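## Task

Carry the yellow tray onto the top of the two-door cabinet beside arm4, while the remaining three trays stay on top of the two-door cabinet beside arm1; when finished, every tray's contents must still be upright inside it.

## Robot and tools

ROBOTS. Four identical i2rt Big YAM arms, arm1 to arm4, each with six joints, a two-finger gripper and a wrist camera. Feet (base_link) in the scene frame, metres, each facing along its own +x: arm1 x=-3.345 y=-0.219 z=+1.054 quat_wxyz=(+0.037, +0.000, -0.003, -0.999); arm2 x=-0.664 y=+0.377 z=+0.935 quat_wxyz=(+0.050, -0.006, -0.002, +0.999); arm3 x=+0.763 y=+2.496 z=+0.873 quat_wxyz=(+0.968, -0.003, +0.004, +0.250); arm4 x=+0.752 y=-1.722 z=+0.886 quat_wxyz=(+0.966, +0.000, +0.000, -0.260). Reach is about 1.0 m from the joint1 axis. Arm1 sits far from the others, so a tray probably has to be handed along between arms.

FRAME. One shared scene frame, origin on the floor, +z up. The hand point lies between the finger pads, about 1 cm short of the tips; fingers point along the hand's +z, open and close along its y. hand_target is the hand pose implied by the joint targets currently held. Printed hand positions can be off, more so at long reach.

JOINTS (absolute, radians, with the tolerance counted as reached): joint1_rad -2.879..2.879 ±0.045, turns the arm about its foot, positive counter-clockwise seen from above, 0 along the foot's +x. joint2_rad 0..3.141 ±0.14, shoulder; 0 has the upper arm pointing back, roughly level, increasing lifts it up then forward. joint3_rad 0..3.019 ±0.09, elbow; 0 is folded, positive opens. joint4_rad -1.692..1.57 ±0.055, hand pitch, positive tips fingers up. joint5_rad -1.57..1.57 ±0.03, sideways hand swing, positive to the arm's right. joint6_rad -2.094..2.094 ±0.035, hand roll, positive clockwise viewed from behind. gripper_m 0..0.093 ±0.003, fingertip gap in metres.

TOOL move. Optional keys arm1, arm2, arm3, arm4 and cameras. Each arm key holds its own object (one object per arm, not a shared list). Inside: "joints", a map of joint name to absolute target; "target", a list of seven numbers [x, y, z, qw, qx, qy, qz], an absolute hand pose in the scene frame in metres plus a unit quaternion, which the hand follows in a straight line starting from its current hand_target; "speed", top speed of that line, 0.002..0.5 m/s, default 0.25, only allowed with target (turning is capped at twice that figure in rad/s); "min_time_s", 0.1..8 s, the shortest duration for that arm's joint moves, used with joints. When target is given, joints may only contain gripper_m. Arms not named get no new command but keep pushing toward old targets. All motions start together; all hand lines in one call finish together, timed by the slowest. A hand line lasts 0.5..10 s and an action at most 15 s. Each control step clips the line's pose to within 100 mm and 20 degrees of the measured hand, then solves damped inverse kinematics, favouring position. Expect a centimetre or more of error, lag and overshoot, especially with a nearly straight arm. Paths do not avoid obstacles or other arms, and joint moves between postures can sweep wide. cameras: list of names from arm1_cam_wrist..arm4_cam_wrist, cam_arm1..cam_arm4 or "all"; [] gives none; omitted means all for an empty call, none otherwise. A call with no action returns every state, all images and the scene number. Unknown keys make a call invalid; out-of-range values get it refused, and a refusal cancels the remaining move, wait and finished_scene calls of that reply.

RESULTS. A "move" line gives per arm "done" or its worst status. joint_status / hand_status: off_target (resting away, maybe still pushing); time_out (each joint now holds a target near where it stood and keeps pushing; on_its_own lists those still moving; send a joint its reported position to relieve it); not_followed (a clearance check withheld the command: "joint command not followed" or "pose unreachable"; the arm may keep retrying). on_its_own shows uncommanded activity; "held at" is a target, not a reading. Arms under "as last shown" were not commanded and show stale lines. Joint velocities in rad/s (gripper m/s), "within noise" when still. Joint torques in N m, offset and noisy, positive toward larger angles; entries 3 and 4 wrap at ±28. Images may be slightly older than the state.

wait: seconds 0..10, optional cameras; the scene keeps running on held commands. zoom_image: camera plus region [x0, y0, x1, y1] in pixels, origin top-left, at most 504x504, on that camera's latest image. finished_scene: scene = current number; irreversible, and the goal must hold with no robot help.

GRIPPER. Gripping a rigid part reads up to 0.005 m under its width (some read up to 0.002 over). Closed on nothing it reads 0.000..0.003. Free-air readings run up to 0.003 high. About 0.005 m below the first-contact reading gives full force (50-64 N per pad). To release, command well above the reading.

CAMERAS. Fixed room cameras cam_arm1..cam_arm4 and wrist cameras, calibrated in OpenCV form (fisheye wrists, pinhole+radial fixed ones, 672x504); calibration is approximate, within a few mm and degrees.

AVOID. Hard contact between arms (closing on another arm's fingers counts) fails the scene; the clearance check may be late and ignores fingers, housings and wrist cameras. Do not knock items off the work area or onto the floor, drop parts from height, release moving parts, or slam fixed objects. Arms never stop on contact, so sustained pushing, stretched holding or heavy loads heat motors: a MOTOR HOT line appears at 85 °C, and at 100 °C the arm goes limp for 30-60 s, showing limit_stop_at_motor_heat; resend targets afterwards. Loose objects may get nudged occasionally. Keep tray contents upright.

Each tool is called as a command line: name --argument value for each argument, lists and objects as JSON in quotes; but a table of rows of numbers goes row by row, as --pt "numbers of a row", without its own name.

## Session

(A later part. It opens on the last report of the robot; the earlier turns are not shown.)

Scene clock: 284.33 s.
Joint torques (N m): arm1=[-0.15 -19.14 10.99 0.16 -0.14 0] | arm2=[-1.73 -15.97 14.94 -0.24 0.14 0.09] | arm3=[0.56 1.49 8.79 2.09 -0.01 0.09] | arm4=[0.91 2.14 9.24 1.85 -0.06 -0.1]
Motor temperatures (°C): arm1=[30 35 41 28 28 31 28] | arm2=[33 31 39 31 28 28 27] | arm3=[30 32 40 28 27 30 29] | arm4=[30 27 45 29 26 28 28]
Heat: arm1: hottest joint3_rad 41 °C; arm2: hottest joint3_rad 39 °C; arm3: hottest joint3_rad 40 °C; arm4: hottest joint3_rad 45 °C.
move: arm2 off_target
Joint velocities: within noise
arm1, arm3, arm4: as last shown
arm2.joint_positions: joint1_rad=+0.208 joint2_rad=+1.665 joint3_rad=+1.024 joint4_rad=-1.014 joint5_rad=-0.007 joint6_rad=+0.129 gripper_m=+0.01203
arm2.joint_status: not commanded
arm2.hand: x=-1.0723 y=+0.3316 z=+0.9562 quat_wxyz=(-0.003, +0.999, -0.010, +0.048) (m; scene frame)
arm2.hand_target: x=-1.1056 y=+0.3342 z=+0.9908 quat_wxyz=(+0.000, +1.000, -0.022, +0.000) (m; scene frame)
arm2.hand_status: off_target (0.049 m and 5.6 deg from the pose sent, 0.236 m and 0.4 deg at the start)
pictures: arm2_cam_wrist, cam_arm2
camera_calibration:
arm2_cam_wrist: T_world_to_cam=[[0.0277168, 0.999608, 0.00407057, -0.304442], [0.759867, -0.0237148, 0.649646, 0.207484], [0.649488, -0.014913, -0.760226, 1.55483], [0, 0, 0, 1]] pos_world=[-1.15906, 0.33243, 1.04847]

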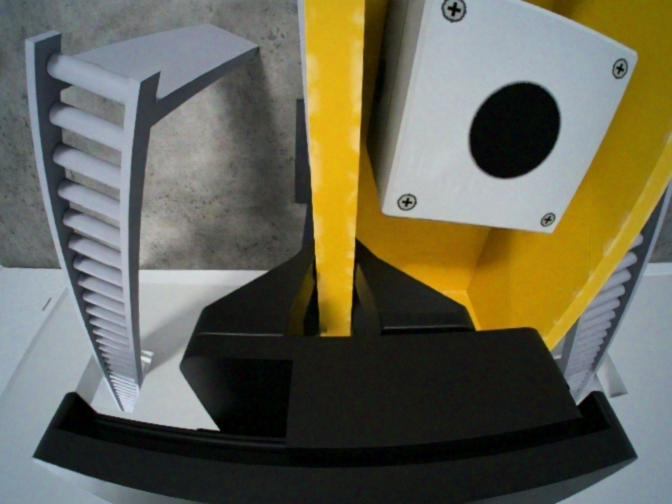

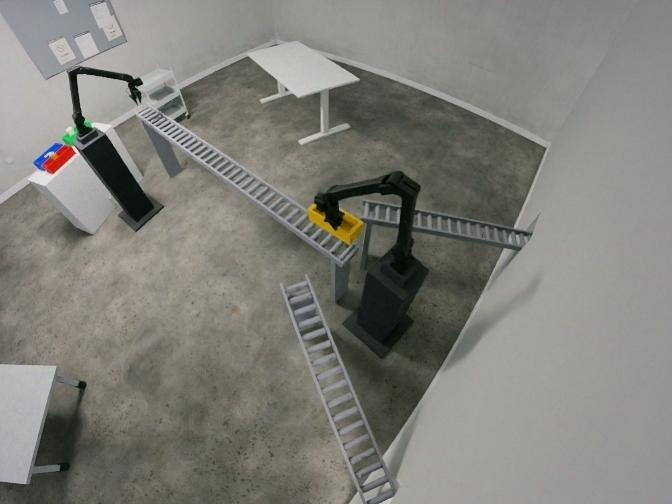

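move --arm2 '{"target":[-1.0,-0.1,0.96,0,0.968,-0.25,0],"speed":0.25}' --cameras '["cam_arm2","arm2_cam_wrist"]'

zoom_image --camera "cam_arm2" --region '[230, 200, 430, 400]'

Scene clock: 303.73 s.
Joint torques (N m): arm1=[-0.21 -19.08 10.97 0.14 -0.14 -0.01] | arm2=[-0.97 -18.08 15.99 -0.72 0.53 0.11] | arm3=[0.32 1.55 8.81 2.04 0 0.08] | arm4=[-0.03 1.85 9.4 1.87 -0.07 -0.15]
Motor temperatures (°C): arm1=[30 35 42 28 28 31 28] | arm2=[33 32 43 31 28 28 28] | arm3=[30 32 40 28 26 30 29] | arm4=[30 27 45 29 26 28 28]
Heat: arm1: hottest joint3_rad 42 °C; arm2: hottest joint3_rad 43 °C; arm3: hottest joint3_rad 40 °C; arm4: hottest joint3_rad 45 °C.
move: arm2 off_target
Joint velocities: within noise
arm1, arm3, arm4: as last shown
arm2.joint_positions: joint1_rad=+1.065 joint2_rad=+1.980 joint3_rad=+1.453 joint4_rad=-1.079 joint5_rad=-0.004 joint6_rad=+1.451 gripper_m=+0.01203
arm2.joint_status: not commanded
arm2.hand: x=-0.9806 y=-0.0807 z=+0.9414 quat_wxyz=(-0.018, +0.970, -0.241, +0.013) (m; scene frame)
arm2.hand_target: x=-0.9990 y=-0.0987 z=+0.9605 quat_wxyz=(+0.001, +0.968, -0.250, +0.000) (m; scene frame)
arm2.hand_status: off_target (0.033 m and 2.8 deg from the pose sent, 0.438 m and 28.3 deg at the start)
pictures: arm2_cam_wrist, cam_arm2
camera_calibration:
arm2_cam_wrist: T_world_to_cam=[[0.473056, 0.880225, 0.0377092, 0.500564], [0.702065, -0.402476, 0.587467, 0.108985], [0.53228, -0.251431, -0.808369, 1.38916], [0, 0, 0, 1]] pos_world=[-1.05273, -0.0474687, 1.04005]

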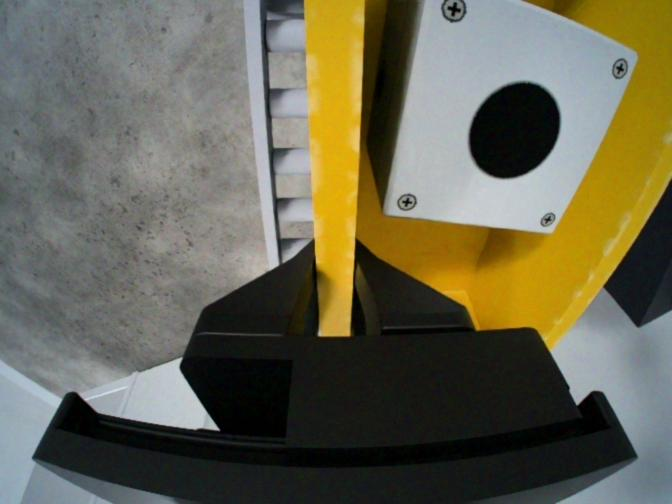

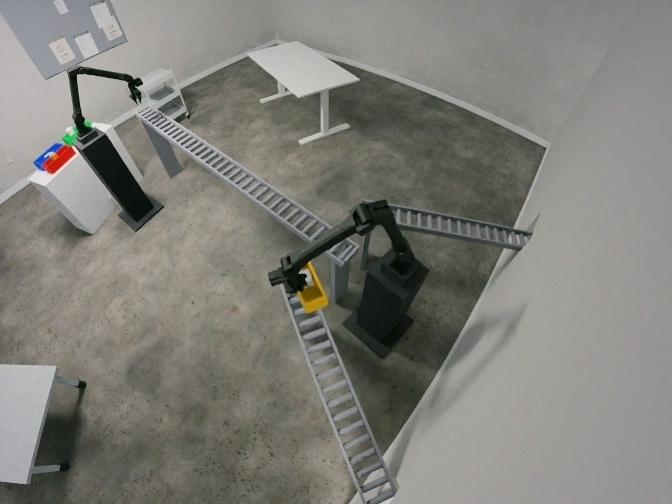

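Scaled by 2.520 from the camera's 672x504 image, which has a finer 960x720 frame.

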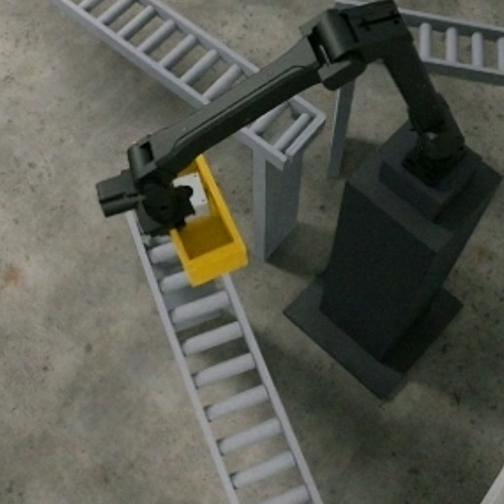

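move --arm2 '{"target":[-1.017,-0.136,0.83,0.018,0.968,-0.25,-0.013],"speed":0.15}' --cameras '["cam_arm2","arm2_cam_wrist"]'

zoom_image --camera "cam_arm2" --region '[260, 230, 380, 350]'

Scene clock: 320.00 s.
Joint torques (N m): arm1=[-0.15 -19.14 10.97 0.16 -0.14 0] | arm2=[0.03 -20.72 13.83 0.21 0.55 0.1] | arm3=[0.5 1.44 8.84 2.07 0 0.09] | arm4=[0.85 0.97 9.39 1.98 -0.15 -0.05]
Motor temperatures (°C): arm1=[30 36 42 28 27 31 28] | arm2=[33 32 47 31 28 28 29] | arm3=[30 32 40 28 26 30 29] | arm4=[30 27 46 29 26 28 28]
Heat: arm1: hottest joint3_rad 42 °C; arm2: hottest joint3_rad 47 °C; arm3: hottest joint3_rad 40 °C; arm4: hottest joint3_rad 46 °C.
move: arm2 off_target
Joint velocities: within noise
arm1.joint_positions: joint1_rad=-1.663 joint2_rad=+1.999 joint3_rad=+1.394 joint4_rad=-0.998 joint5_rad=+0.004 joint6_rad=+1.589 gripper_m=+0.02996
arm1.joint_status: not commanded
arm1.hand: x=-3.3334 y=+0.3281 z=+1.0332 quat_wxyz=(+0.002, +0.019, +1.000, -0.019) (m; scene frame)
arm1.hand_target: x=-3.3349 y=+0.3508 z=+1.0606 quat_wxyz=(+0.000, +0.017, +1.000, +0.012) (m; scene frame)
arm1.hand_status: not commanded
arm2.joint_positions: joint1_rad=+1.065 joint2_rad=+2.236 joint3_rad=+1.507 joint4_rad=-0.851 joint5_rad=+0.008 joint6_rad=+1.465 gripper_m=+0.01203
arm2.joint_status: not commanded
arm2.hand: x=-1.0010 y=-0.1083 z=+0.8140 quat_wxyz=(-0.008, +0.969, -0.247, +0.003) (m; scene frame)
arm2.hand_target: x=-1.0159 y=-0.1348 z=+0.8313 quat_wxyz=(+0.019, +0.968, -0.250, -0.013) (m; scene frame)
arm2.hand_status: off_target (0.036 m and 3.5 deg from the pose sent, 0.130 m and 5.2 deg at the start)
arm3, arm4: as last shown
pictures: arm2_cam_wrist, cam_arm2
camera_calibration:
arm2_cam_wrist: T_world_to_cam=[[0.48589, 0.873918, 0.0133634, 0.571283], [0.710828, -0.404018, 0.575754, 0.205165], [0.508561, -0.270254, -0.817513, 1.27183], [0, 0, 0, 1]] pos_world=[-1.07022, -0.0726465, 0.913981]

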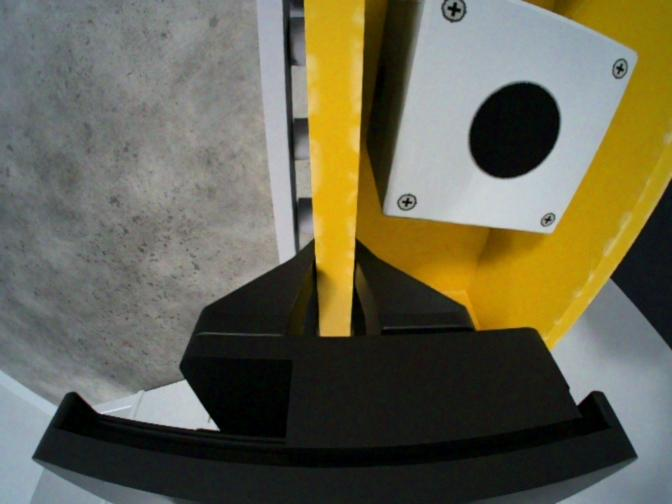

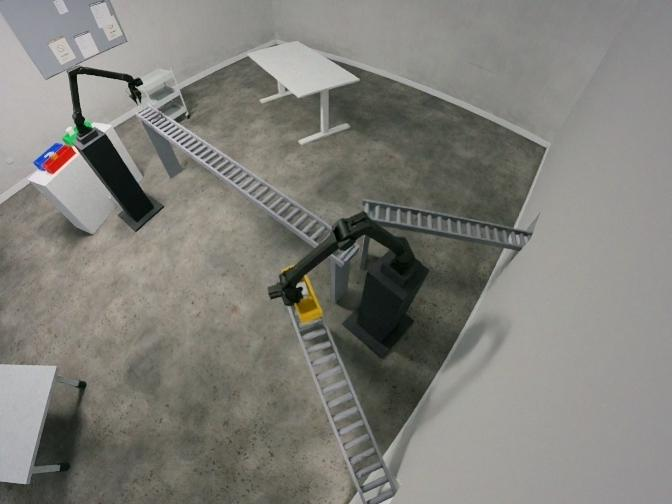

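Scaled by 4.200 from the camera's 672x504 image, which has a finer 960x720 frame.

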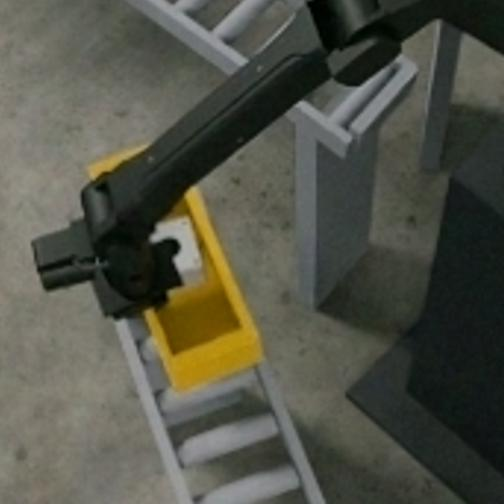

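move --arm2 '{"target":[-1.018,-0.138,0.755,0.018,0.968,-0.25,-0.01],"speed":0.12}' --cameras '["cam_arm2","arm2_cam_wrist"]'

zoom_image --camera "cam_arm2" --region '[260, 230, 380, 350]'

Scene clock: 326.20 s.
Joint torques (N m): arm1=[-0.15 -19.08 10.97 0.14 -0.14 0] | arm2=[-0.09 -21.07 12.04 0.14 0.38 0.04] | arm3=[0.32 1.55 8.8 2.03 0 0.09] | arm4=[1.44 1.67 9.44 1.92 -0.11 -0.07]
Motor temperatures (°C): arm1=[30 36 42 28 27 31 28] | arm2=[33 32 46 31 28 28 29] | arm3=[30 32 40 28 26 30 29] | arm4=[30 27 46 29 26 28 28]
Heat: arm1: hottest joint3_rad 42 °C; arm2: hottest joint3_rad 46 °C; arm3: hottest joint3_rad 40 °C; arm4: hottest joint3_rad 46 °C.
move: arm2 off_target
Joint velocities: within noise
arm1, arm3, arm4: as last shown
arm2.joint_positions: joint1_rad=+1.065 joint2_rad=+2.374 joint3_rad=+1.546 joint4_rad=-0.737 joint5_rad=+0.006 joint6_rad=+1.470 gripper_m=+0.01204
arm2.joint_status: not commanded
arm2.hand: x=-1.0052 y=-0.1157 z=+0.7448 quat_wxyz=(-0.002, +0.968, -0.250, +0.001) (m; scene frame)
arm2.hand_target: x=-1.0173 y=-0.1374 z=+0.7559 quat_wxyz=(+0.018, +0.968, -0.250, -0.010) (m; scene frame)
arm2.hand_status: off_target (0.028 m and 2.6 deg from the pose sent, 0.068 m and 3.4 deg at the start)
pictures: arm2_cam_wrist, cam_arm2
camera_calibration:
arm2_cam_wrist: T_world_to_cam=[[0.490032, 0.871704, -0.000513389, 0.594953], [0.712774, -0.40035, 0.57591, 0.247213], [0.501818, -0.28258, -0.817513, 1.20714], [0, 0, 0, 1]] pos_world=[-1.07352, -0.0785368, 0.844787]

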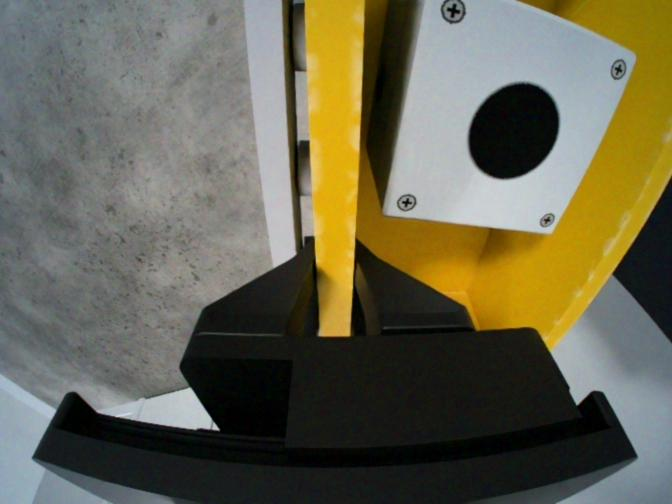

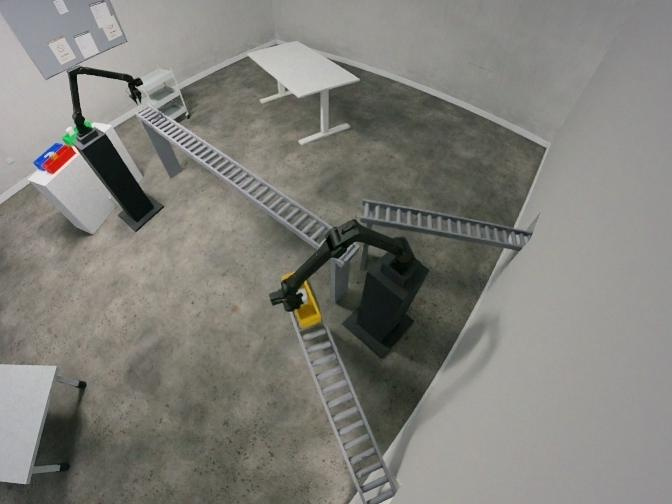

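Scaled by 4.200 from the camera's 672x504 image, which has a finer 960x720 frame.

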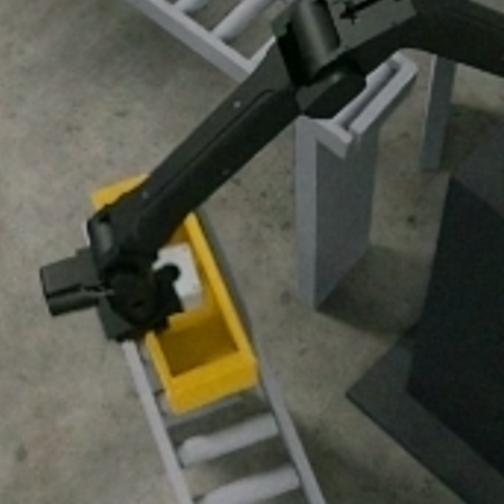

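move --arm2 '{"target":[-1.02,-0.139,0.71,0.014,0.968,-0.25,-0.008],"speed":0.08}' --cameras '["cam_arm2","arm2_cam_wrist"]'

zoom_image --camera "cam_arm2" --region '[260, 230, 380, 350]'

Scene clock: 331.37 s.
Joint torques (N m): arm1=[-0.15 -19.08 10.99 0.14 -0.14 0] | arm2=[-0.26 -15.33 12.19 1.61 0.17 -0.16] | arm3=[0.62 1.49 8.83 2.02 -0.01 0.1] | arm4=[0.97 2.55 9.2 1.84 -0.15 -0.11]
Motor temperatures (°C): arm1=[30 36 42 28 27 31 28] | arm2=[32 34 47 31 28 28 29] | arm3=[30 32 40 28 26 30 29] | arm4=[30 27 46 29 26 28 28]
Heat: arm1: hottest joint3_rad 42 °C; arm2: hottest joint3_rad 47 °C; arm3: hottest joint3_rad 40 °C; arm4: hottest joint3_rad 46 °C.
move: arm2 off_target
Joint velocities: within noise
arm1: as last shown
arm2.joint_positions: joint1_rad=+1.065 joint2_rad=+2.395 joint3_rad=+1.582 joint4_rad=-0.722 joint5_rad=+0.010 joint6_rad=+1.486 gripper_m=+0.01204
arm2.joint_status: not commanded
arm2.hand: x=-1.0150 y=-0.1288 z=+0.7422 quat_wxyz=(+0.012, +0.966, -0.258, -0.006) (m; scene frame)
arm2.hand_target: x=-1.0184 y=-0.1368 z=+0.7115 quat_wxyz=(+0.014, +0.968, -0.250, -0.008) (m; scene frame)
arm2.hand_status: off_target (0.034 m and 1.0 deg from the pose sent, 0.044 m and 2.1 deg at the start)
arm3.joint_positions: joint1_rad=-0.181 joint2_rad=+0.624 joint3_rad=+1.365 joint4_rad=-1.296 joint5_rad=+0.077 joint6_rad=-0.729 gripper_m=+0.09396
arm3.joint_status: not commanded
arm3.hand: x=+1.0043 y=+2.5663 z=+1.4050 quat_wxyz=(-0.466, +0.426, -0.765, +0.132) (m; scene frame)
arm3.hand_target: x=+1.0021 y=+2.5656 z=+1.4154 quat_wxyz=(-0.475, +0.422, -0.760, +0.134) (m; scene frame)
arm3.hand_status: not commanded
arm4.joint_positions: joint1_rad=-0.152 joint2_rad=+0.644 joint3_rad=+1.428 joint4_rad=-1.488 joint5_rad=-0.198 joint6_rad=-0.129 gripper_m=+0.09396
arm4.joint_status: not commanded
arm4.hand: x=+0.9420 y=-1.8320 z=+1.4093 quat_wxyz=(-0.419, -0.205, -0.881, +0.081) (m; scene frame)
arm4.hand_target: x=+0.9408 y=-1.8309 z=+1.4217 quat_wxyz=(-0.431, -0.202, -0.875, +0.087) (m; scene frame)
arm4.hand_status: not commanded
pictures: arm2_cam_wrist, cam_arm2
camera_calibration:
arm2_cam_wrist: T_world_to_cam=[[0.504219, 0.86302, -0.0309786, 0.647145], [0.717865, -0.398932, 0.570546, 0.25981], [0.480034, -0.309919, -0.820681, 1.18304], [0, 0, 0, 1]] pos_world=[-1.08071, -0.0882079, 0.84271]

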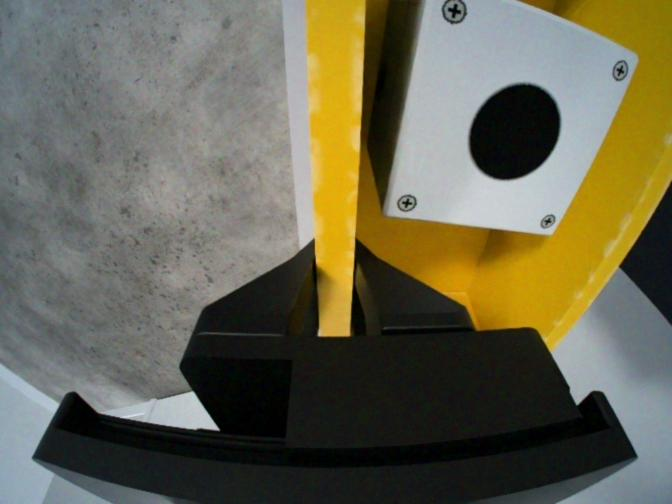

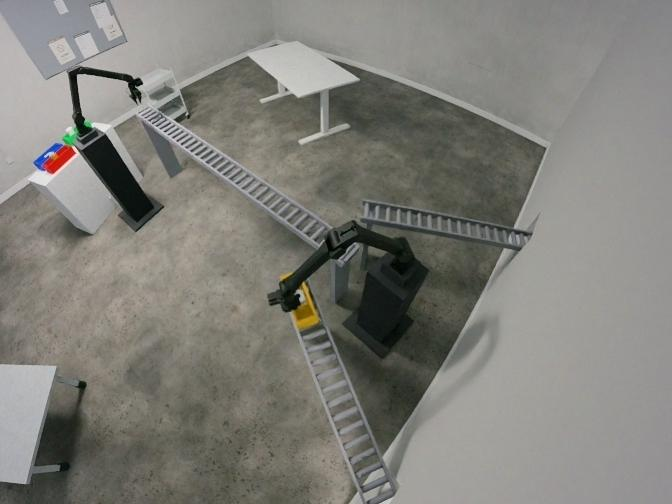

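Scaled by 4.200 from the camera's 672x504 image, which has a finer 960x720 frame.

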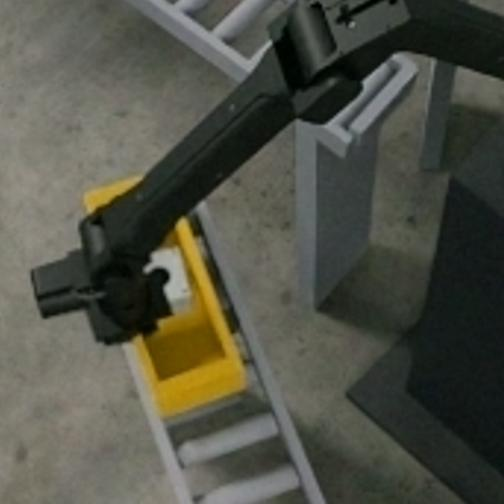

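move --arm2 '{"target":[-1.016,-0.132,0.79,0.016,0.968,-0.25,-0.008],"speed":0.1}'

move --arm2 '{"target":[-1.012,-0.129,0.742,0.008,0.968,-0.25,-0.004],"speed":0.08}' --cameras '["cam_arm2","arm2_cam_wrist"]'

zoom_image --camera "cam_arm2" --region '[260, 230, 380, 350]'

Scene clock: 338.50 s.
Joint torques (N m): arm1=[-0.15 -19.08 10.97 0.16 -0.14 0] | arm2=[-0.32 -26.05 7.75 -0.54 0.27 -0.12] | arm3=[0.38 1.49 8.85 2.03 0 0.11] | arm4=[0.32 1.73 9.4 1.85 -0.11 -0.11]
Motor temperatures (°C): arm1=[30 36 43 28 27 31 28] | arm2=[32 34 45 31 28 28 29] | arm3=[30 32 40 28 26 30 29] | arm4=[30 27 46 29 26 28 28]
Heat: arm1: hottest joint3_rad 43 °C; arm2: hottest joint3_rad 45 °C; arm3: hottest joint3_rad 40 °C; arm4: hottest joint3_rad 46 °C.
move: arm2 off_target
Joint velocities: within noise
arm1, arm3, arm4: as last shown
arm2.joint_positions: joint1_rad=+1.065 joint2_rad=+2.359 joint3_rad=+1.569 joint4_rad=-0.770 joint5_rad=+0.007 joint6_rad=+1.482 gripper_m=+0.01204
arm2.joint_status: not commanded
arm2.hand: x=-1.0104 y=-0.1229 z=+0.7596 quat_wxyz=(+0.001, +0.967, -0.255, +0.000) (m; scene frame)
arm2.hand_target: x=-1.0157 y=-0.1318 z=+0.7891 quat_wxyz=(+0.016, +0.968, -0.250, -0.008) (m; scene frame)
arm2.hand_status: off_target (0.032 m and 2.1 deg from the pose sent, 0.048 m and 1.0 deg at the start)
pictures: none

Scene clock: 339.73 s.
Joint torques (N m): arm1=[-0.09 -19.14 10.97 0.14 -0.14 -0.01] | arm2=[-0.21 -20.89 8.98 0.27 0.13 -0.1] | arm3=[0.62 1.61 8.81 1.98 0 0.09] | arm4=[1.08 1.44 9.32 1.77 -0.15 -0.13]
Motor temperatures (°C): arm1=[30 36 43 28 27 31 28] | arm2=[32 34 45 31 28 28 29] | arm3=[30 32 40 28 26 30 29] | arm4=[30 27 46 29 26 28 28]
Heat: arm1: hottest joint3_rad 43 °C; arm2: hottest joint3_rad 45 °C; arm3: hottest joint3_rad 40 °C; arm4: hottest joint3_rad 46 °C.
move: arm2 done
Joint velocities: within noise
arm1, arm3, arm4: as last shown
arm2.joint_positions: joint1_rad=+1.065 joint2_rad=+2.387 joint3_rad=+1.569 joint4_rad=-0.733 joint5_rad=+0.008 joint6_rad=+1.481 gripper_m=+0.01204
arm2.joint_status: not commanded
arm2.hand: x=-1.0107 y=-0.1232 z=+0.7434 quat_wxyz=(+0.005, +0.967, -0.255, -0.002) (m; scene frame)
arm2.hand_target: x=-1.0119 y=-0.1289 z=+0.7420 quat_wxyz=(+0.008, +0.968, -0.250, -0.004) (m; scene frame)
arm2.hand_status: done (0.006 m and 0.7 deg from the pose sent, 0.019 m and 1.1 deg at the start)
pictures: arm2_cam_wrist, cam_arm2
camera_calibration:
arm2_cam_wrist: T_world_to_cam=[[0.499734, 0.866053, -0.014803, 0.623996], [0.713714, -0.402026, 0.573574, 0.251455], [0.490795, -0.297199, -0.81902, 1.19483], [0, 0, 0, 1]] pos_world=[-1.07771, -0.0842188, 0.843598]

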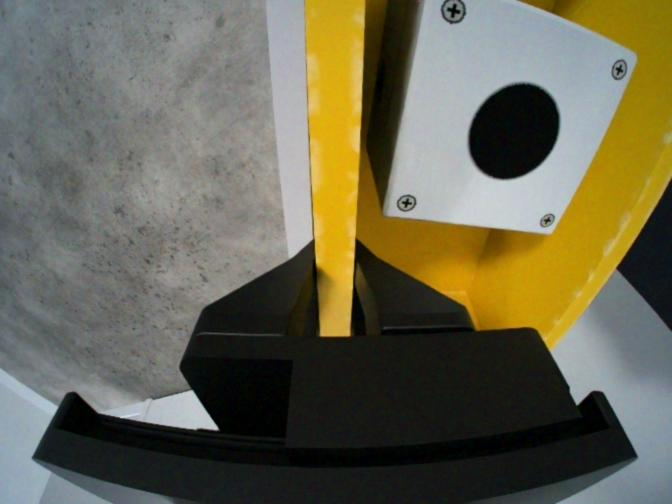

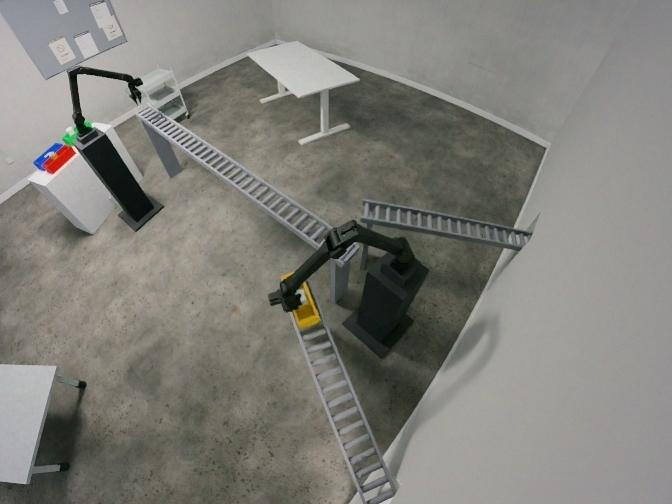

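Scaled by 4.200 from the camera's 672x504 image, which has a finer 960x720 frame.

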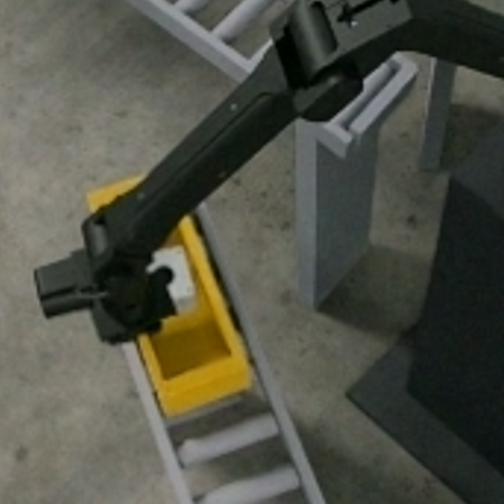

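move --arm2 '{"target":[-1.005,-0.112,0.81,0.012,0.968,-0.25,-0.006],"speed":0.1}'

move --arm2 '{"target":[-1.007,-0.121,0.742,0.009,0.968,-0.25,-0.004],"speed":0.08}' --cameras '["cam_arm2","arm2_cam_wrist"]'

zoom_image --camera "cam_arm2" --region '[260, 230, 380, 350]'

Scene clock: 348.23 s.
Joint torques (N m): arm1=[-0.15 -19.08 10.97 0.16 -0.14 0] | arm2=[-0.67 -24.53 7.64 -0.49 0.35 -0.12] | arm3=[0.62 1.38 8.83 2.03 0 0.09] | arm4=[0.56 0.85 9.26 1.96 -0.11 -0.11]
Motor temperatures (°C): arm1=[30 36 43 27 27 31 28] | arm2=[32 35 43 31 28 28 29] | arm3=[30 32 40 28 26 30 29] | arm4=[30 27 46 29 26 28 28]
Heat: arm1: hottest joint3_rad 43 °C; arm2: hottest joint3_rad 43 °C; arm3: hottest joint3_rad 40 °C; arm4: hottest joint3_rad 46 °C.
move: arm2 off_target
Joint velocities: within noise
arm1, arm3, arm4: as last shown
arm2.joint_positions: joint1_rad=+1.065 joint2_rad=+2.277 joint3_rad=+1.487 joint4_rad=-0.771 joint5_rad=+0.004 joint6_rad=+1.479 gripper_m=+0.01204
arm2.joint_status: not commanded
arm2.hand: x=-0.9992 y=-0.1074 z=+0.7851 quat_wxyz=(+0.001, +0.967, -0.254, +0.002) (m; scene frame)
arm2.hand_target: x=-1.0049 y=-0.1120 z=+0.8093 quat_wxyz=(+0.012, +0.968, -0.250, -0.006) (m; scene frame)
arm2.hand_status: off_target (0.026 m and 1.6 deg from the pose sent, 0.068 m and 1.1 deg at the start)
pictures: none

Scene clock: 349.60 s.
Joint torques (N m): arm1=[-0.09 -19.08 10.99 0.14 -0.14 -0.01] | arm2=[-0.21 -16.73 12.05 1.18 0.11 -0.07] | arm3=[0.5 1.55 8.84 2.04 -0.01 0.08] | arm4=[0.67 0.79 9.24 1.85 -0.14 -0.06]
Motor temperatures (°C): arm1=[30 36 43 27 27 31 28] | arm2=[32 35 43 31 28 28 29] | arm3=[30 32 40 28 26 30 29] | arm4=[30 27 46 29 26 28 28]
Heat: arm1: hottest joint3_rad 43 °C; arm2: hottest joint3_rad 43 °C; arm3: hottest joint3_rad 40 °C; arm4: hottest joint3_rad 46 °C.
move: arm2 off_target
Joint velocities: within noise
arm1, arm3, arm4: as last shown
arm2.joint_positions: joint1_rad=+1.065 joint2_rad=+2.327 joint3_rad=+1.489 joint4_rad=-0.728 joint5_rad=+0.008 joint6_rad=+1.477 gripper_m=+0.01204
arm2.joint_status: not commanded
arm2.hand: x=-0.9979 y=-0.1045 z=+0.7571 quat_wxyz=(-0.002, +0.967, -0.253, +0.001) (m; scene frame)
arm2.hand_target: x=-1.0061 y=-0.1199 z=+0.7429 quat_wxyz=(+0.009, +0.968, -0.250, -0.004) (m; scene frame)
arm2.hand_status: off_target (0.024 m and 1.5 deg from the pose sent, 0.046 m and 1.2 deg at the start)
pictures: arm2_cam_wrist, cam_arm2
camera_calibration:
arm2_cam_wrist: T_world_to_cam=[[0.496346, 0.868125, 0.000826084, 0.586544], [0.710202, -0.406601, 0.574707, 0.237132], [0.499253, -0.284666, -0.818359, 1.21457], [0, 0, 0, 1]] pos_world=[-1.06592, -0.0670278, 0.857189]

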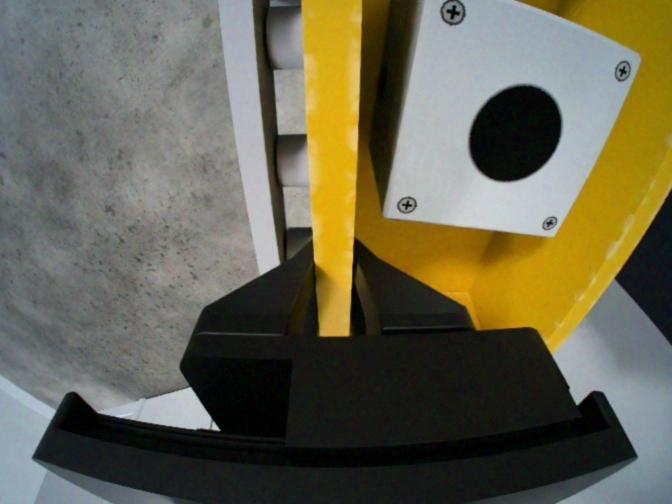

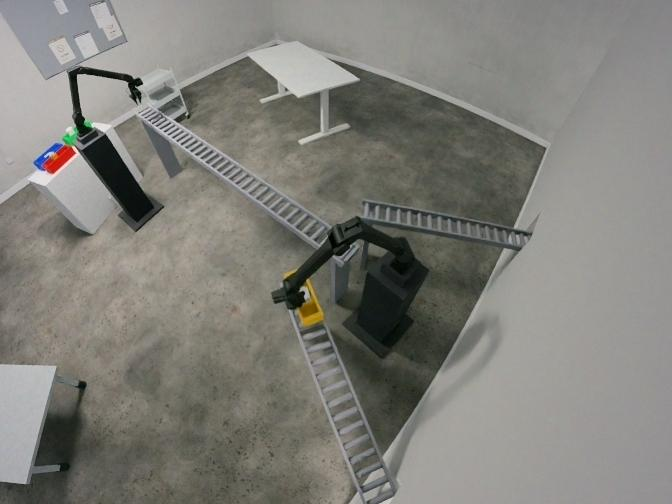

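Scaled by 4.200 from the camera's 672x504 image, which has a finer 960x720 frame.

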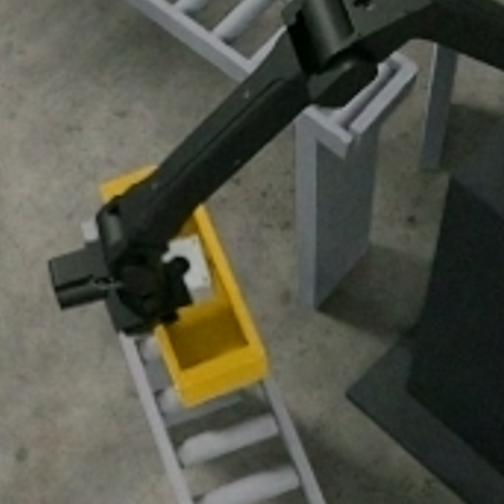

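move --arm2 '{"target":[-1.009,-0.123,0.81,0.012,0.968,-0.25,-0.006],"speed":0.1}'

move --arm2 '{"target":[-1.012,-0.128,0.748,0.011,0.968,-0.25,-0.005],"speed":0.08}' --cameras '["cam_arm2","arm2_cam_wrist"]'

zoom_image --camera "cam_arm2" --region '[260, 230, 380, 350]'

Scene clock: 357.70 s.
Joint torques (N m): arm1=[-0.15 -19.08 10.97 0.14 -0.14 0] | arm2=[-0.26 -24.88 10.63 -0.69 0.28 -0.05] | arm3=[0.56 1.38 8.79 2.04 -0.01 0.08] | arm4=[-0.26 1.67 9.26 1.7 -0.12 -0.11]
Motor temperatures (°C): arm1=[30 36 43 27 27 31 28] | arm2=[32 36 44 31 28 28 29] | arm3=[30 32 40 28 26 30 29] | arm4=[30 27 46 29 26 28 28]
Heat: arm1: hottest joint3_rad 43 °C; arm2: hottest joint3_rad 44 °C; arm3: hottest joint3_rad 40 °C; arm4: hottest joint3_rad 46 °C.
move: arm2 off_target
Joint velocities: within noise
arm1, arm3, arm4: as last shown
arm2.joint_positions: joint1_rad=+1.065 joint2_rad=+2.299 joint3_rad=+1.492 joint4_rad=-0.790 joint5_rad=+0.006 joint6_rad=+1.476 gripper_m=+0.01204
arm2.joint_status: not commanded
arm2.hand: x=-0.9948 y=-0.1006 z=+0.7744 quat_wxyz=(-0.016, +0.967, -0.253, +0.007) (m; scene frame)
arm2.hand_target: x=-1.0083 y=-0.1221 z=+0.8100 quat_wxyz=(+0.012, +0.968, -0.250, -0.006) (m; scene frame)
arm2.hand_status: off_target (0.044 m and 3.6 deg from the pose sent, 0.057 m and 1.8 deg at the start)
pictures: none

Scene clock: 359.57 s.
Joint torques (N m): arm1=[-0.15 -19.08 10.97 0.14 -0.14 -0.01] | arm2=[-0.32 -20.42 11.28 0.06 0.12 -0.06] | arm3=[0.79 1.55 8.8 2.03 -0.01 0.09] | arm4=[0.91 1.55 9.39 1.91 -0.16 -0.13]
Motor temperatures (°C): arm1=[30 36 43 27 27 31 28] | arm2=[32 36 44 31 28 28 29] | arm3=[30 32 40 28 26 30 29] | arm4=[30 27 46 29 26 28 28]
Heat: arm1: hottest joint3_rad 43 °C; arm2: hottest joint3_rad 44 °C; arm3: hottest joint3_rad 40 °C; arm4: hottest joint3_rad 46 °C.
move: arm2 off_target
Joint velocities: arm1=[within noise] | arm2=[within noise] | arm3=[0.005 -0.005 -0.007 -0.012 0.007 0.154 0] | arm4=[within noise]
arm1.joint_positions: joint1_rad=-1.663 joint2_rad=+1.999 joint3_rad=+1.394 joint4_rad=-0.998 joint5_rad=+0.004 joint6_rad=+1.589 gripper_m=+0.02996
arm1.joint_status: not commanded
arm1.hand: x=-3.3334 y=+0.3281 z=+1.0332 quat_wxyz=(+0.002, +0.019, +1.000, -0.019) (m; scene frame)
arm1.hand_target: x=-3.3349 y=+0.3508 z=+1.0606 quat_wxyz=(+0.000, +0.017, +1.000, +0.012) (m; scene frame)
arm1.hand_status: not commanded
arm2.joint_positions: joint1_rad=+1.065 joint2_rad=+2.369 joint3_rad=+1.527 joint4_rad=-0.725 joint5_rad=+0.008 joint6_rad=+1.476 gripper_m=+0.01204
arm2.joint_status: not commanded
arm2.hand: x=-1.0024 y=-0.1112 z=+0.7431 quat_wxyz=(-0.003, +0.968, -0.253, +0.001) (m; scene frame)
arm2.hand_target: x=-1.0116 y=-0.1276 z=+0.7486 quat_wxyz=(+0.011, +0.968, -0.250, -0.005) (m; scene frame)
arm2.hand_status: off_target (0.020 m and 1.7 deg from the pose sent, 0.042 m and 3.4 deg at the start)
arm3, arm4: as last shown
pictures: arm2_cam_wrist, cam_arm2
camera_calibration:
arm2_cam_wrist: T_world_to_cam=[[0.495361, 0.868686, 0.00117372, 0.593438], [0.710516, -0.405943, 0.574785, 0.245998], [0.499784, -0.283892, -0.818304, 1.20405], [0, 0, 0, 1]] pos_world=[-1.07052, -0.0738294, 0.843188]

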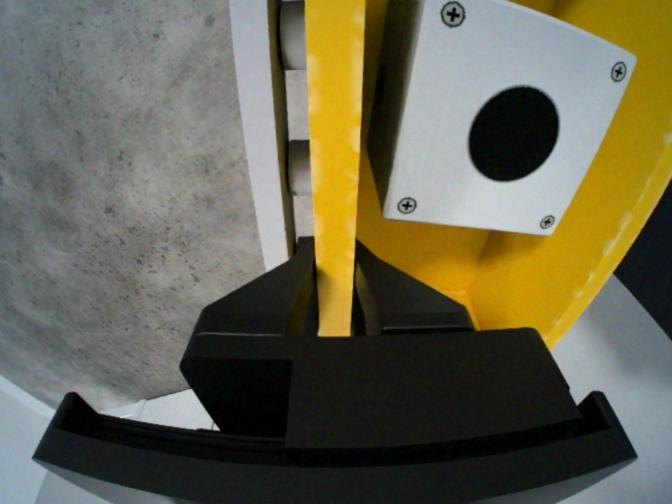

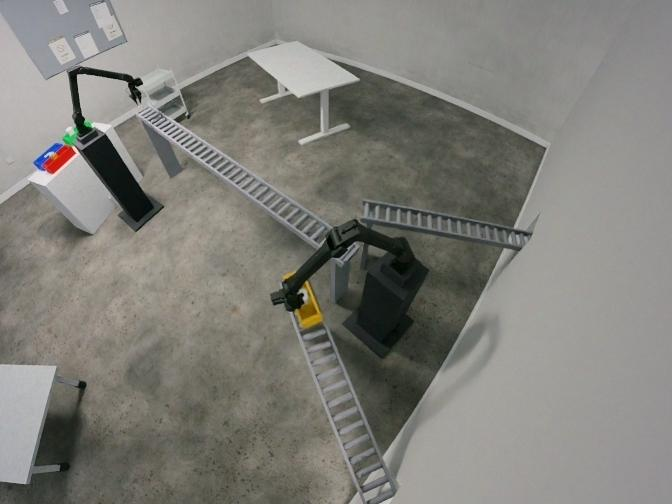

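Scaled by 4.200 from the camera's 672x504 image, which has a finer 960x720 frame.

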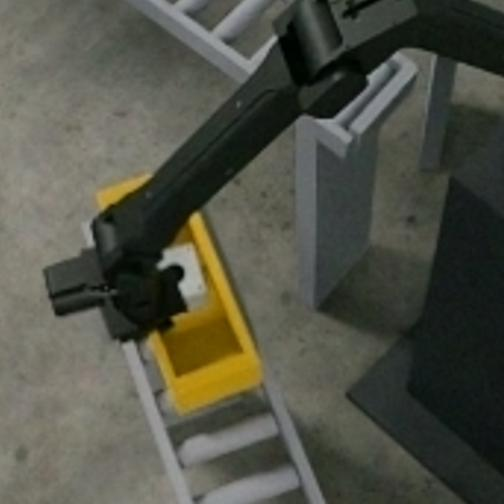

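move --arm2 '{"target":[-1.013,-0.131,0.735,0.011,0.968,-0.25,-0.005],"speed":0.06}' --cameras '["cam_arm2","arm2_cam_wrist"]'

zoom_image --camera "cam_arm2" --region '[260, 230, 380, 350]'

Scene clock: 365.63 s.
Joint torques (N m): arm1=[-0.15 -19.08 10.96 0.14 -0.14 0] | arm2=[-0.15 -18.49 11.81 0.57 0.11 -0.05] | arm3=[0.67 1.49 8.83 2.02 -0.01 0.09] | arm4=[0.21 1.55 9.52 1.87 -0.13 -0.13]
Motor temperatures (°C): arm1=[30 36 43 27 27 31 28] | arm2=[32 36 44 31 28 28 29] | arm3=[30 32 40 28 26 30 29] | arm4=[30 27 46 29 26 28 28]
Heat: arm1: hottest joint3_rad 43 °C; arm2: hottest joint3_rad 44 °C; arm3: hottest joint3_rad 40 °C; arm4: hottest joint3_rad 46 °C.
move: arm2 off_target
Joint velocities: within noise
arm1, arm3, arm4: as last shown
arm2.joint_positions: joint1_rad=+1.065 joint2_rad=+2.375 joint3_rad=+1.540 joint4_rad=-0.724 joint5_rad=+0.008 joint6_rad=+1.476 gripper_m=+0.01204
arm2.joint_status: not commanded
arm2.hand: x=-1.0054 y=-0.1155 z=+0.7427 quat_wxyz=(+0.001, +0.968, -0.253, -0.001) (m; scene frame)
arm2.hand_target: x=-1.0124 y=-0.1303 z=+0.7356 quat_wxyz=(+0.011, +0.968, -0.250, -0.005) (m; scene frame)
arm2.hand_status: off_target (0.019 m and 1.3 deg from the pose sent, 0.024 m and 1.7 deg at the start)
pictures: arm2_cam_wrist, cam_arm2
camera_calibration:
arm2_cam_wrist: T_world_to_cam=[[0.495387, 0.868646, -0.00678915, 0.604538], [0.713315, -0.402317, 0.573866, 0.250541], [0.495755, -0.289129, -0.818921, 1.19983], [0, 0, 0, 1]] pos_world=[-1.07302, -0.0774275, 0.842894]

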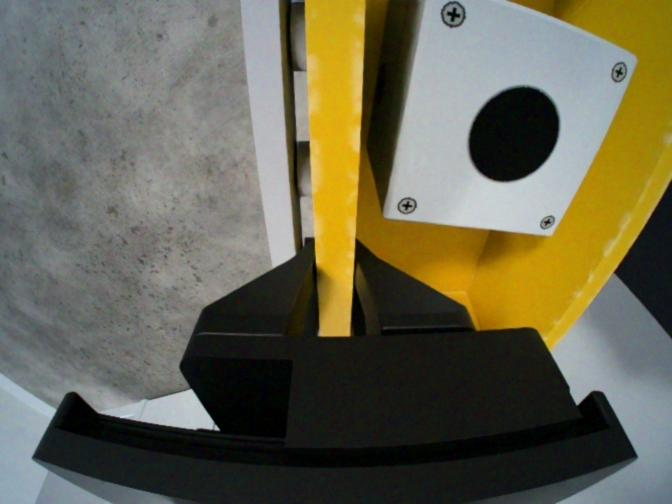

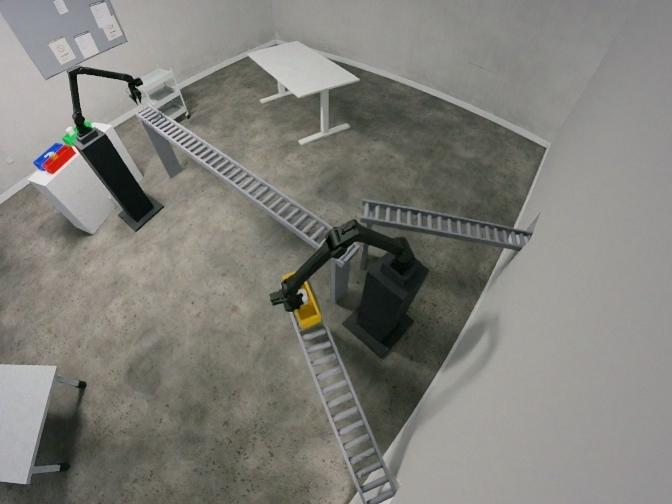

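Scaled by 4.200 from the camera's 672x504 image, which has a finer 960x720 frame.

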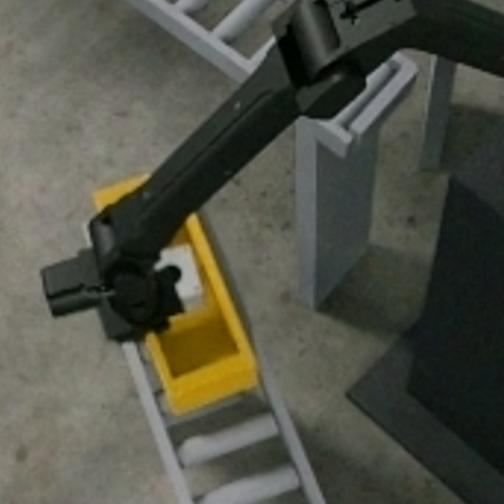

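move --arm2 '{"target":[-1.009,-0.123,0.757,0.011,0.968,-0.25,-0.005],"speed":0.1,"joints":{"gripper_m":0.03}}'

move --arm2 '{"target":[-1.009,-0.125,0.96,0.011,0.968,-0.25,-0.005],"speed":0.4}' --cameras '["arm2_cam_wrist","cam_arm2","cam_arm4"]'

zoom_image --camera "cam_arm2" --region '[230, 200, 430, 504]'

Scene clock: 374.57 s.
Joint torques (N m): arm1=[-0.15 -19.08 10.99 0.14 -0.14 -0.01] | arm2=[-0.38 -22.77 7.98 -0.08 0.13 -0.07] | arm3=[0.38 1.49 8.85 2.06 0 0.09] | arm4=[1.38 1.55 9.29 1.87 -0.09 -0.16]
Motor temperatures (°C): arm1=[30 36 43 27 27 31 28] | arm2=[32 36 44 31 28 28 29] | arm3=[30 32 40 28 26 30 29] | arm4=[30 27 46 29 26 28 28]
Heat: arm1: hottest joint3_rad 43 °C; arm2: hottest joint3_rad 44 °C; arm3: hottest joint3_rad 40 °C; arm4: hottest joint3_rad 46 °C.
move: arm2 off_target
Joint velocities: within noise
arm1: as last shown
arm2.joint_positions: joint1_rad=+1.065 joint2_rad=+2.368 joint3_rad=+1.540 joint4_rad=-0.724 joint5_rad=+0.007 joint6_rad=+1.476 gripper_m=+0.02991
arm2.joint_status: all done
arm2.hand: x=-1.0064 y=-0.1176 z=+0.7469 quat_wxyz=(+0.005, +0.968, -0.253, -0.002) (m; scene frame)
arm2.hand_target: x=-1.0090 y=-0.1229 z=+0.7570 quat_wxyz=(+0.011, +0.968, -0.250, -0.005) (m; scene frame)
arm2.hand_status: off_target (0.012 m and 0.9 deg from the pose sent, 0.017 m and 1.3 deg at the start)
arm3.joint_positions: joint1_rad=-0.181 joint2_rad=+0.624 joint3_rad=+1.365 joint4_rad=-1.296 joint5_rad=+0.077 joint6_rad=-0.729 gripper_m=+0.09396
arm3.joint_status: not commanded
arm3.hand: x=+1.0043 y=+2.5663 z=+1.4050 quat_wxyz=(-0.466, +0.426, -0.765, +0.132) (m; scene frame)
arm3.hand_target: x=+1.0021 y=+2.5656 z=+1.4154 quat_wxyz=(-0.475, +0.422, -0.760, +0.134) (m; scene frame)
arm3.hand_status: not commanded
arm4.joint_positions: joint1_rad=-0.152 joint2_rad=+0.644 joint3_rad=+1.428 joint4_rad=-1.488 joint5_rad=-0.198 joint6_rad=-0.129 gripper_m=+0.09396
arm4.joint_status: not commanded
arm4.hand: x=+0.9420 y=-1.8320 z=+1.4093 quat_wxyz=(-0.419, -0.205, -0.881, +0.081) (m; scene frame)
arm4.hand_target: x=+0.9408 y=-1.8309 z=+1.4217 quat_wxyz=(-0.431, -0.202, -0.875, +0.087) (m; scene frame)
arm4.hand_status: not commanded
pictures: none

Scene clock: 376.03 s.
Joint torques (N m): arm1=[-0.15 -19.08 10.97 0.16 -0.14 0] | arm2=[-0.15 -18.61 13.33 -0.2 0.13 -0.03] | arm3=[0.62 1.32 8.81 2.02 0 0.1] | arm4=[0.15 1.49 9.42 1.92 -0.09 -0.11]
Motor temperatures (°C): arm1=[30 36 43 27 27 31 27] | arm2=[32 36 44 31 28 28 29] | arm3=[30 32 40 28 26 30 29] | arm4=[30 27 46 29 26 28 28]
Heat: arm1: hottest joint3_rad 43 °C; arm2: hottest joint3_rad 44 °C; arm3: hottest joint3_rad 40 °C; arm4: hottest joint3_rad 46 °C.
move: arm2 off_target
Joint velocities: within noise
arm1, arm3, arm4: as last shown
arm2.joint_positions: joint1_rad=+1.065 joint2_rad=+2.023 joint3_rad=+1.570 joint4_rad=-1.096 joint5_rad=+0.007 joint6_rad=+1.476 gripper_m=+0.02991
arm2.joint_status: not commanded
arm2.hand: x=-1.0055 y=-0.1133 z=+0.9559 quat_wxyz=(+0.006, +0.968, -0.253, -0.002) (m; scene frame)
arm2.hand_target: x=-1.0088 y=-0.1247 z=+0.9601 quat_wxyz=(+0.011, +0.968, -0.250, -0.005) (m; scene frame)
arm2.hand_status: off_target (0.013 m and 0.8 deg from the pose sent, 0.213 m and 0.9 deg at the start)
pictures: arm2_cam_wrist, cam_arm2, cam_arm4
camera_calibration:
arm2_cam_wrist: T_world_to_cam=[[0.495406, 0.868508, -0.0163687, 0.613392], [0.716014, -0.397607, 0.573788, 0.132399], [0.491831, -0.295978, -0.81884, 1.37026], [0, 0, 0, 1]] pos_world=[-1.07261, -0.0745249, 1.0561]

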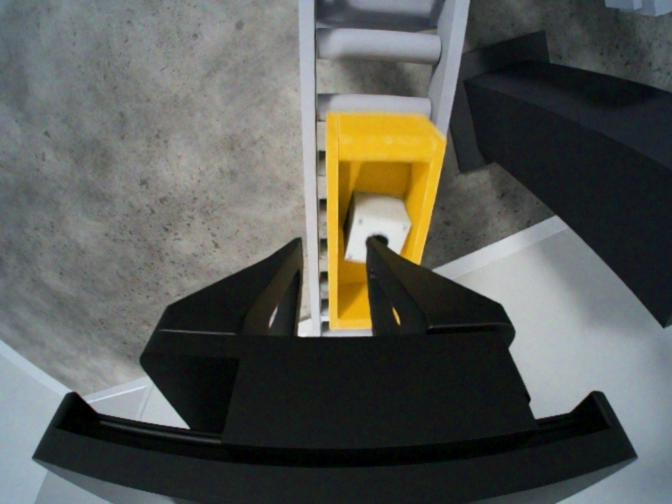

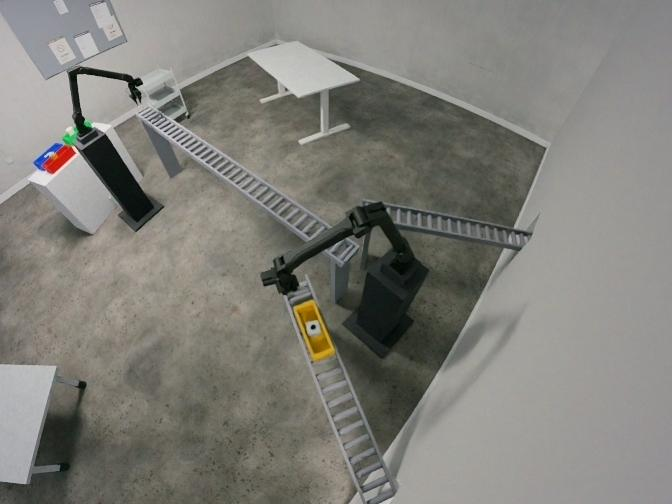

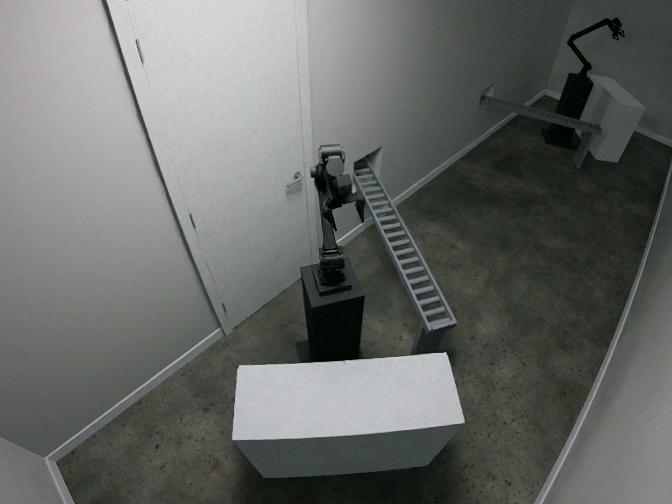

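Scaled by 1.658 from the camera's 672x504 image, which has a finer 960x720 frame.

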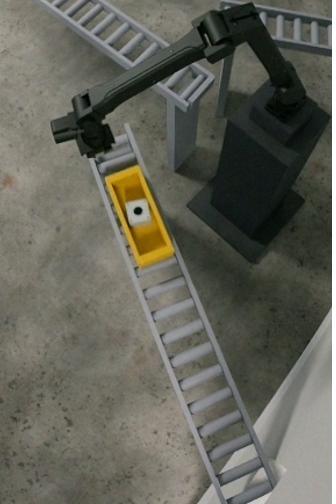

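move --arm4 '{"target":[1.08,-1.35,1.0,0,0.259,0.966,0],"speed":0.35}' --cameras '["arm4_cam_wrist","cam_arm4"]'

zoom_image --camera "cam_arm4" --region '[220, 120, 500, 380]'

Scene clock: 386.27 s.
Joint torques (N m): arm1=[-0.09 -19.14 10.97 0.16 -0.14 -0.01] | arm2=[-0.03 -18.61 13.33 -0.18 0.14 -0.02] | arm3=[0.5 1.55 8.81 2.06 -0.01 0.09] | arm4=[2.2 -11.34 11.26 0.35 -0.07 0.08]
Motor temperatures (°C): arm1=[30 36 43 27 27 31 27] | arm2=[32 37 44 31 28 28 29] | arm3=[30 32 40 28 26 30 29] | arm4=[30 27 46 29 26 28 28]
Heat: arm1: hottest joint3_rad 43 °C; arm2: hottest joint3_rad 44 °C; arm3: hottest joint3_rad 40 °C; arm4: hottest joint3_rad 46 °C.
move: arm4 off_target
Joint velocities: within noise
arm1, arm2, arm3: as last shown
arm4.joint_positions: joint1_rad=+1.364 joint2_rad=+1.692 joint3_rad=+1.293 joint4_rad=-1.216 joint5_rad=+0.003 joint6_rad=+1.359 gripper_m=+0.09396
arm4.joint_status: not commanded
arm4.hand: x=+1.0711 y=-1.3692 z=+0.9878 quat_wxyz=(+0.009, -0.258, -0.966, +0.021) (m; scene frame)
arm4.hand_target: x=+1.0794 y=-1.3507 z=+1.0003 quat_wxyz=(+0.000, -0.259, -0.966, +0.000) (m; scene frame)
arm4.hand_status: off_target (0.024 m and 2.6 deg from the pose sent, 0.647 m and 50.7 deg at the start)
pictures: arm4_cam_wrist, cam_arm4
camera_calibration:
arm4_cam_wrist: T_world_to_cam=[[-0.496477, -0.866693, 0.0485112, -0.702224], [-0.665387, 0.415861, 0.619935, 0.66856], [-0.557467, 0.275505, -0.783152, 1.87471], [0, 0, 0, 1]] pos_world=[1.1413, -1.40313, 1.08778]

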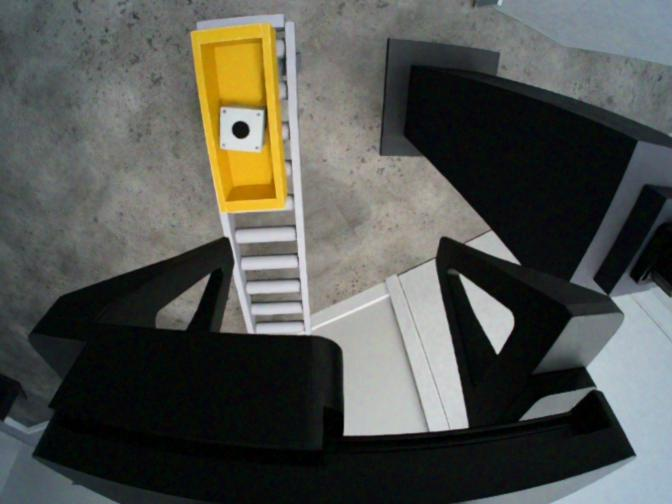

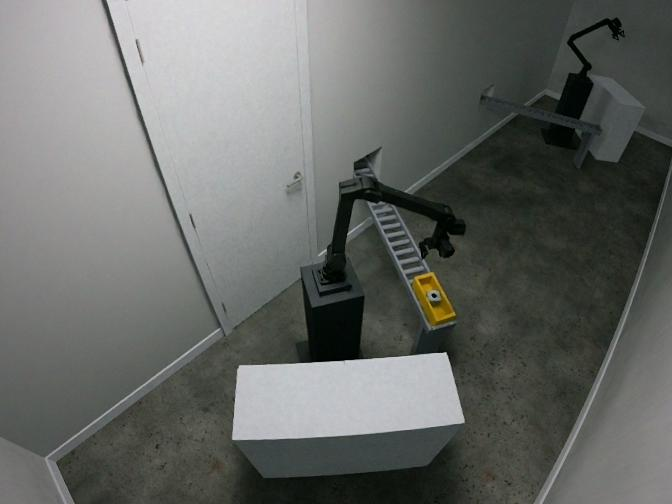

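Scaled by 1.800 from the camera's 672x504 image, which has a finer 960x720 frame.

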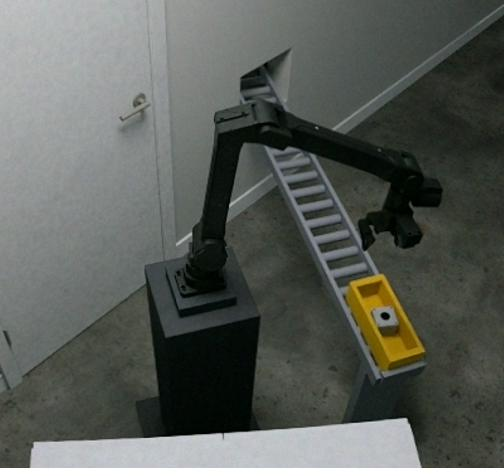

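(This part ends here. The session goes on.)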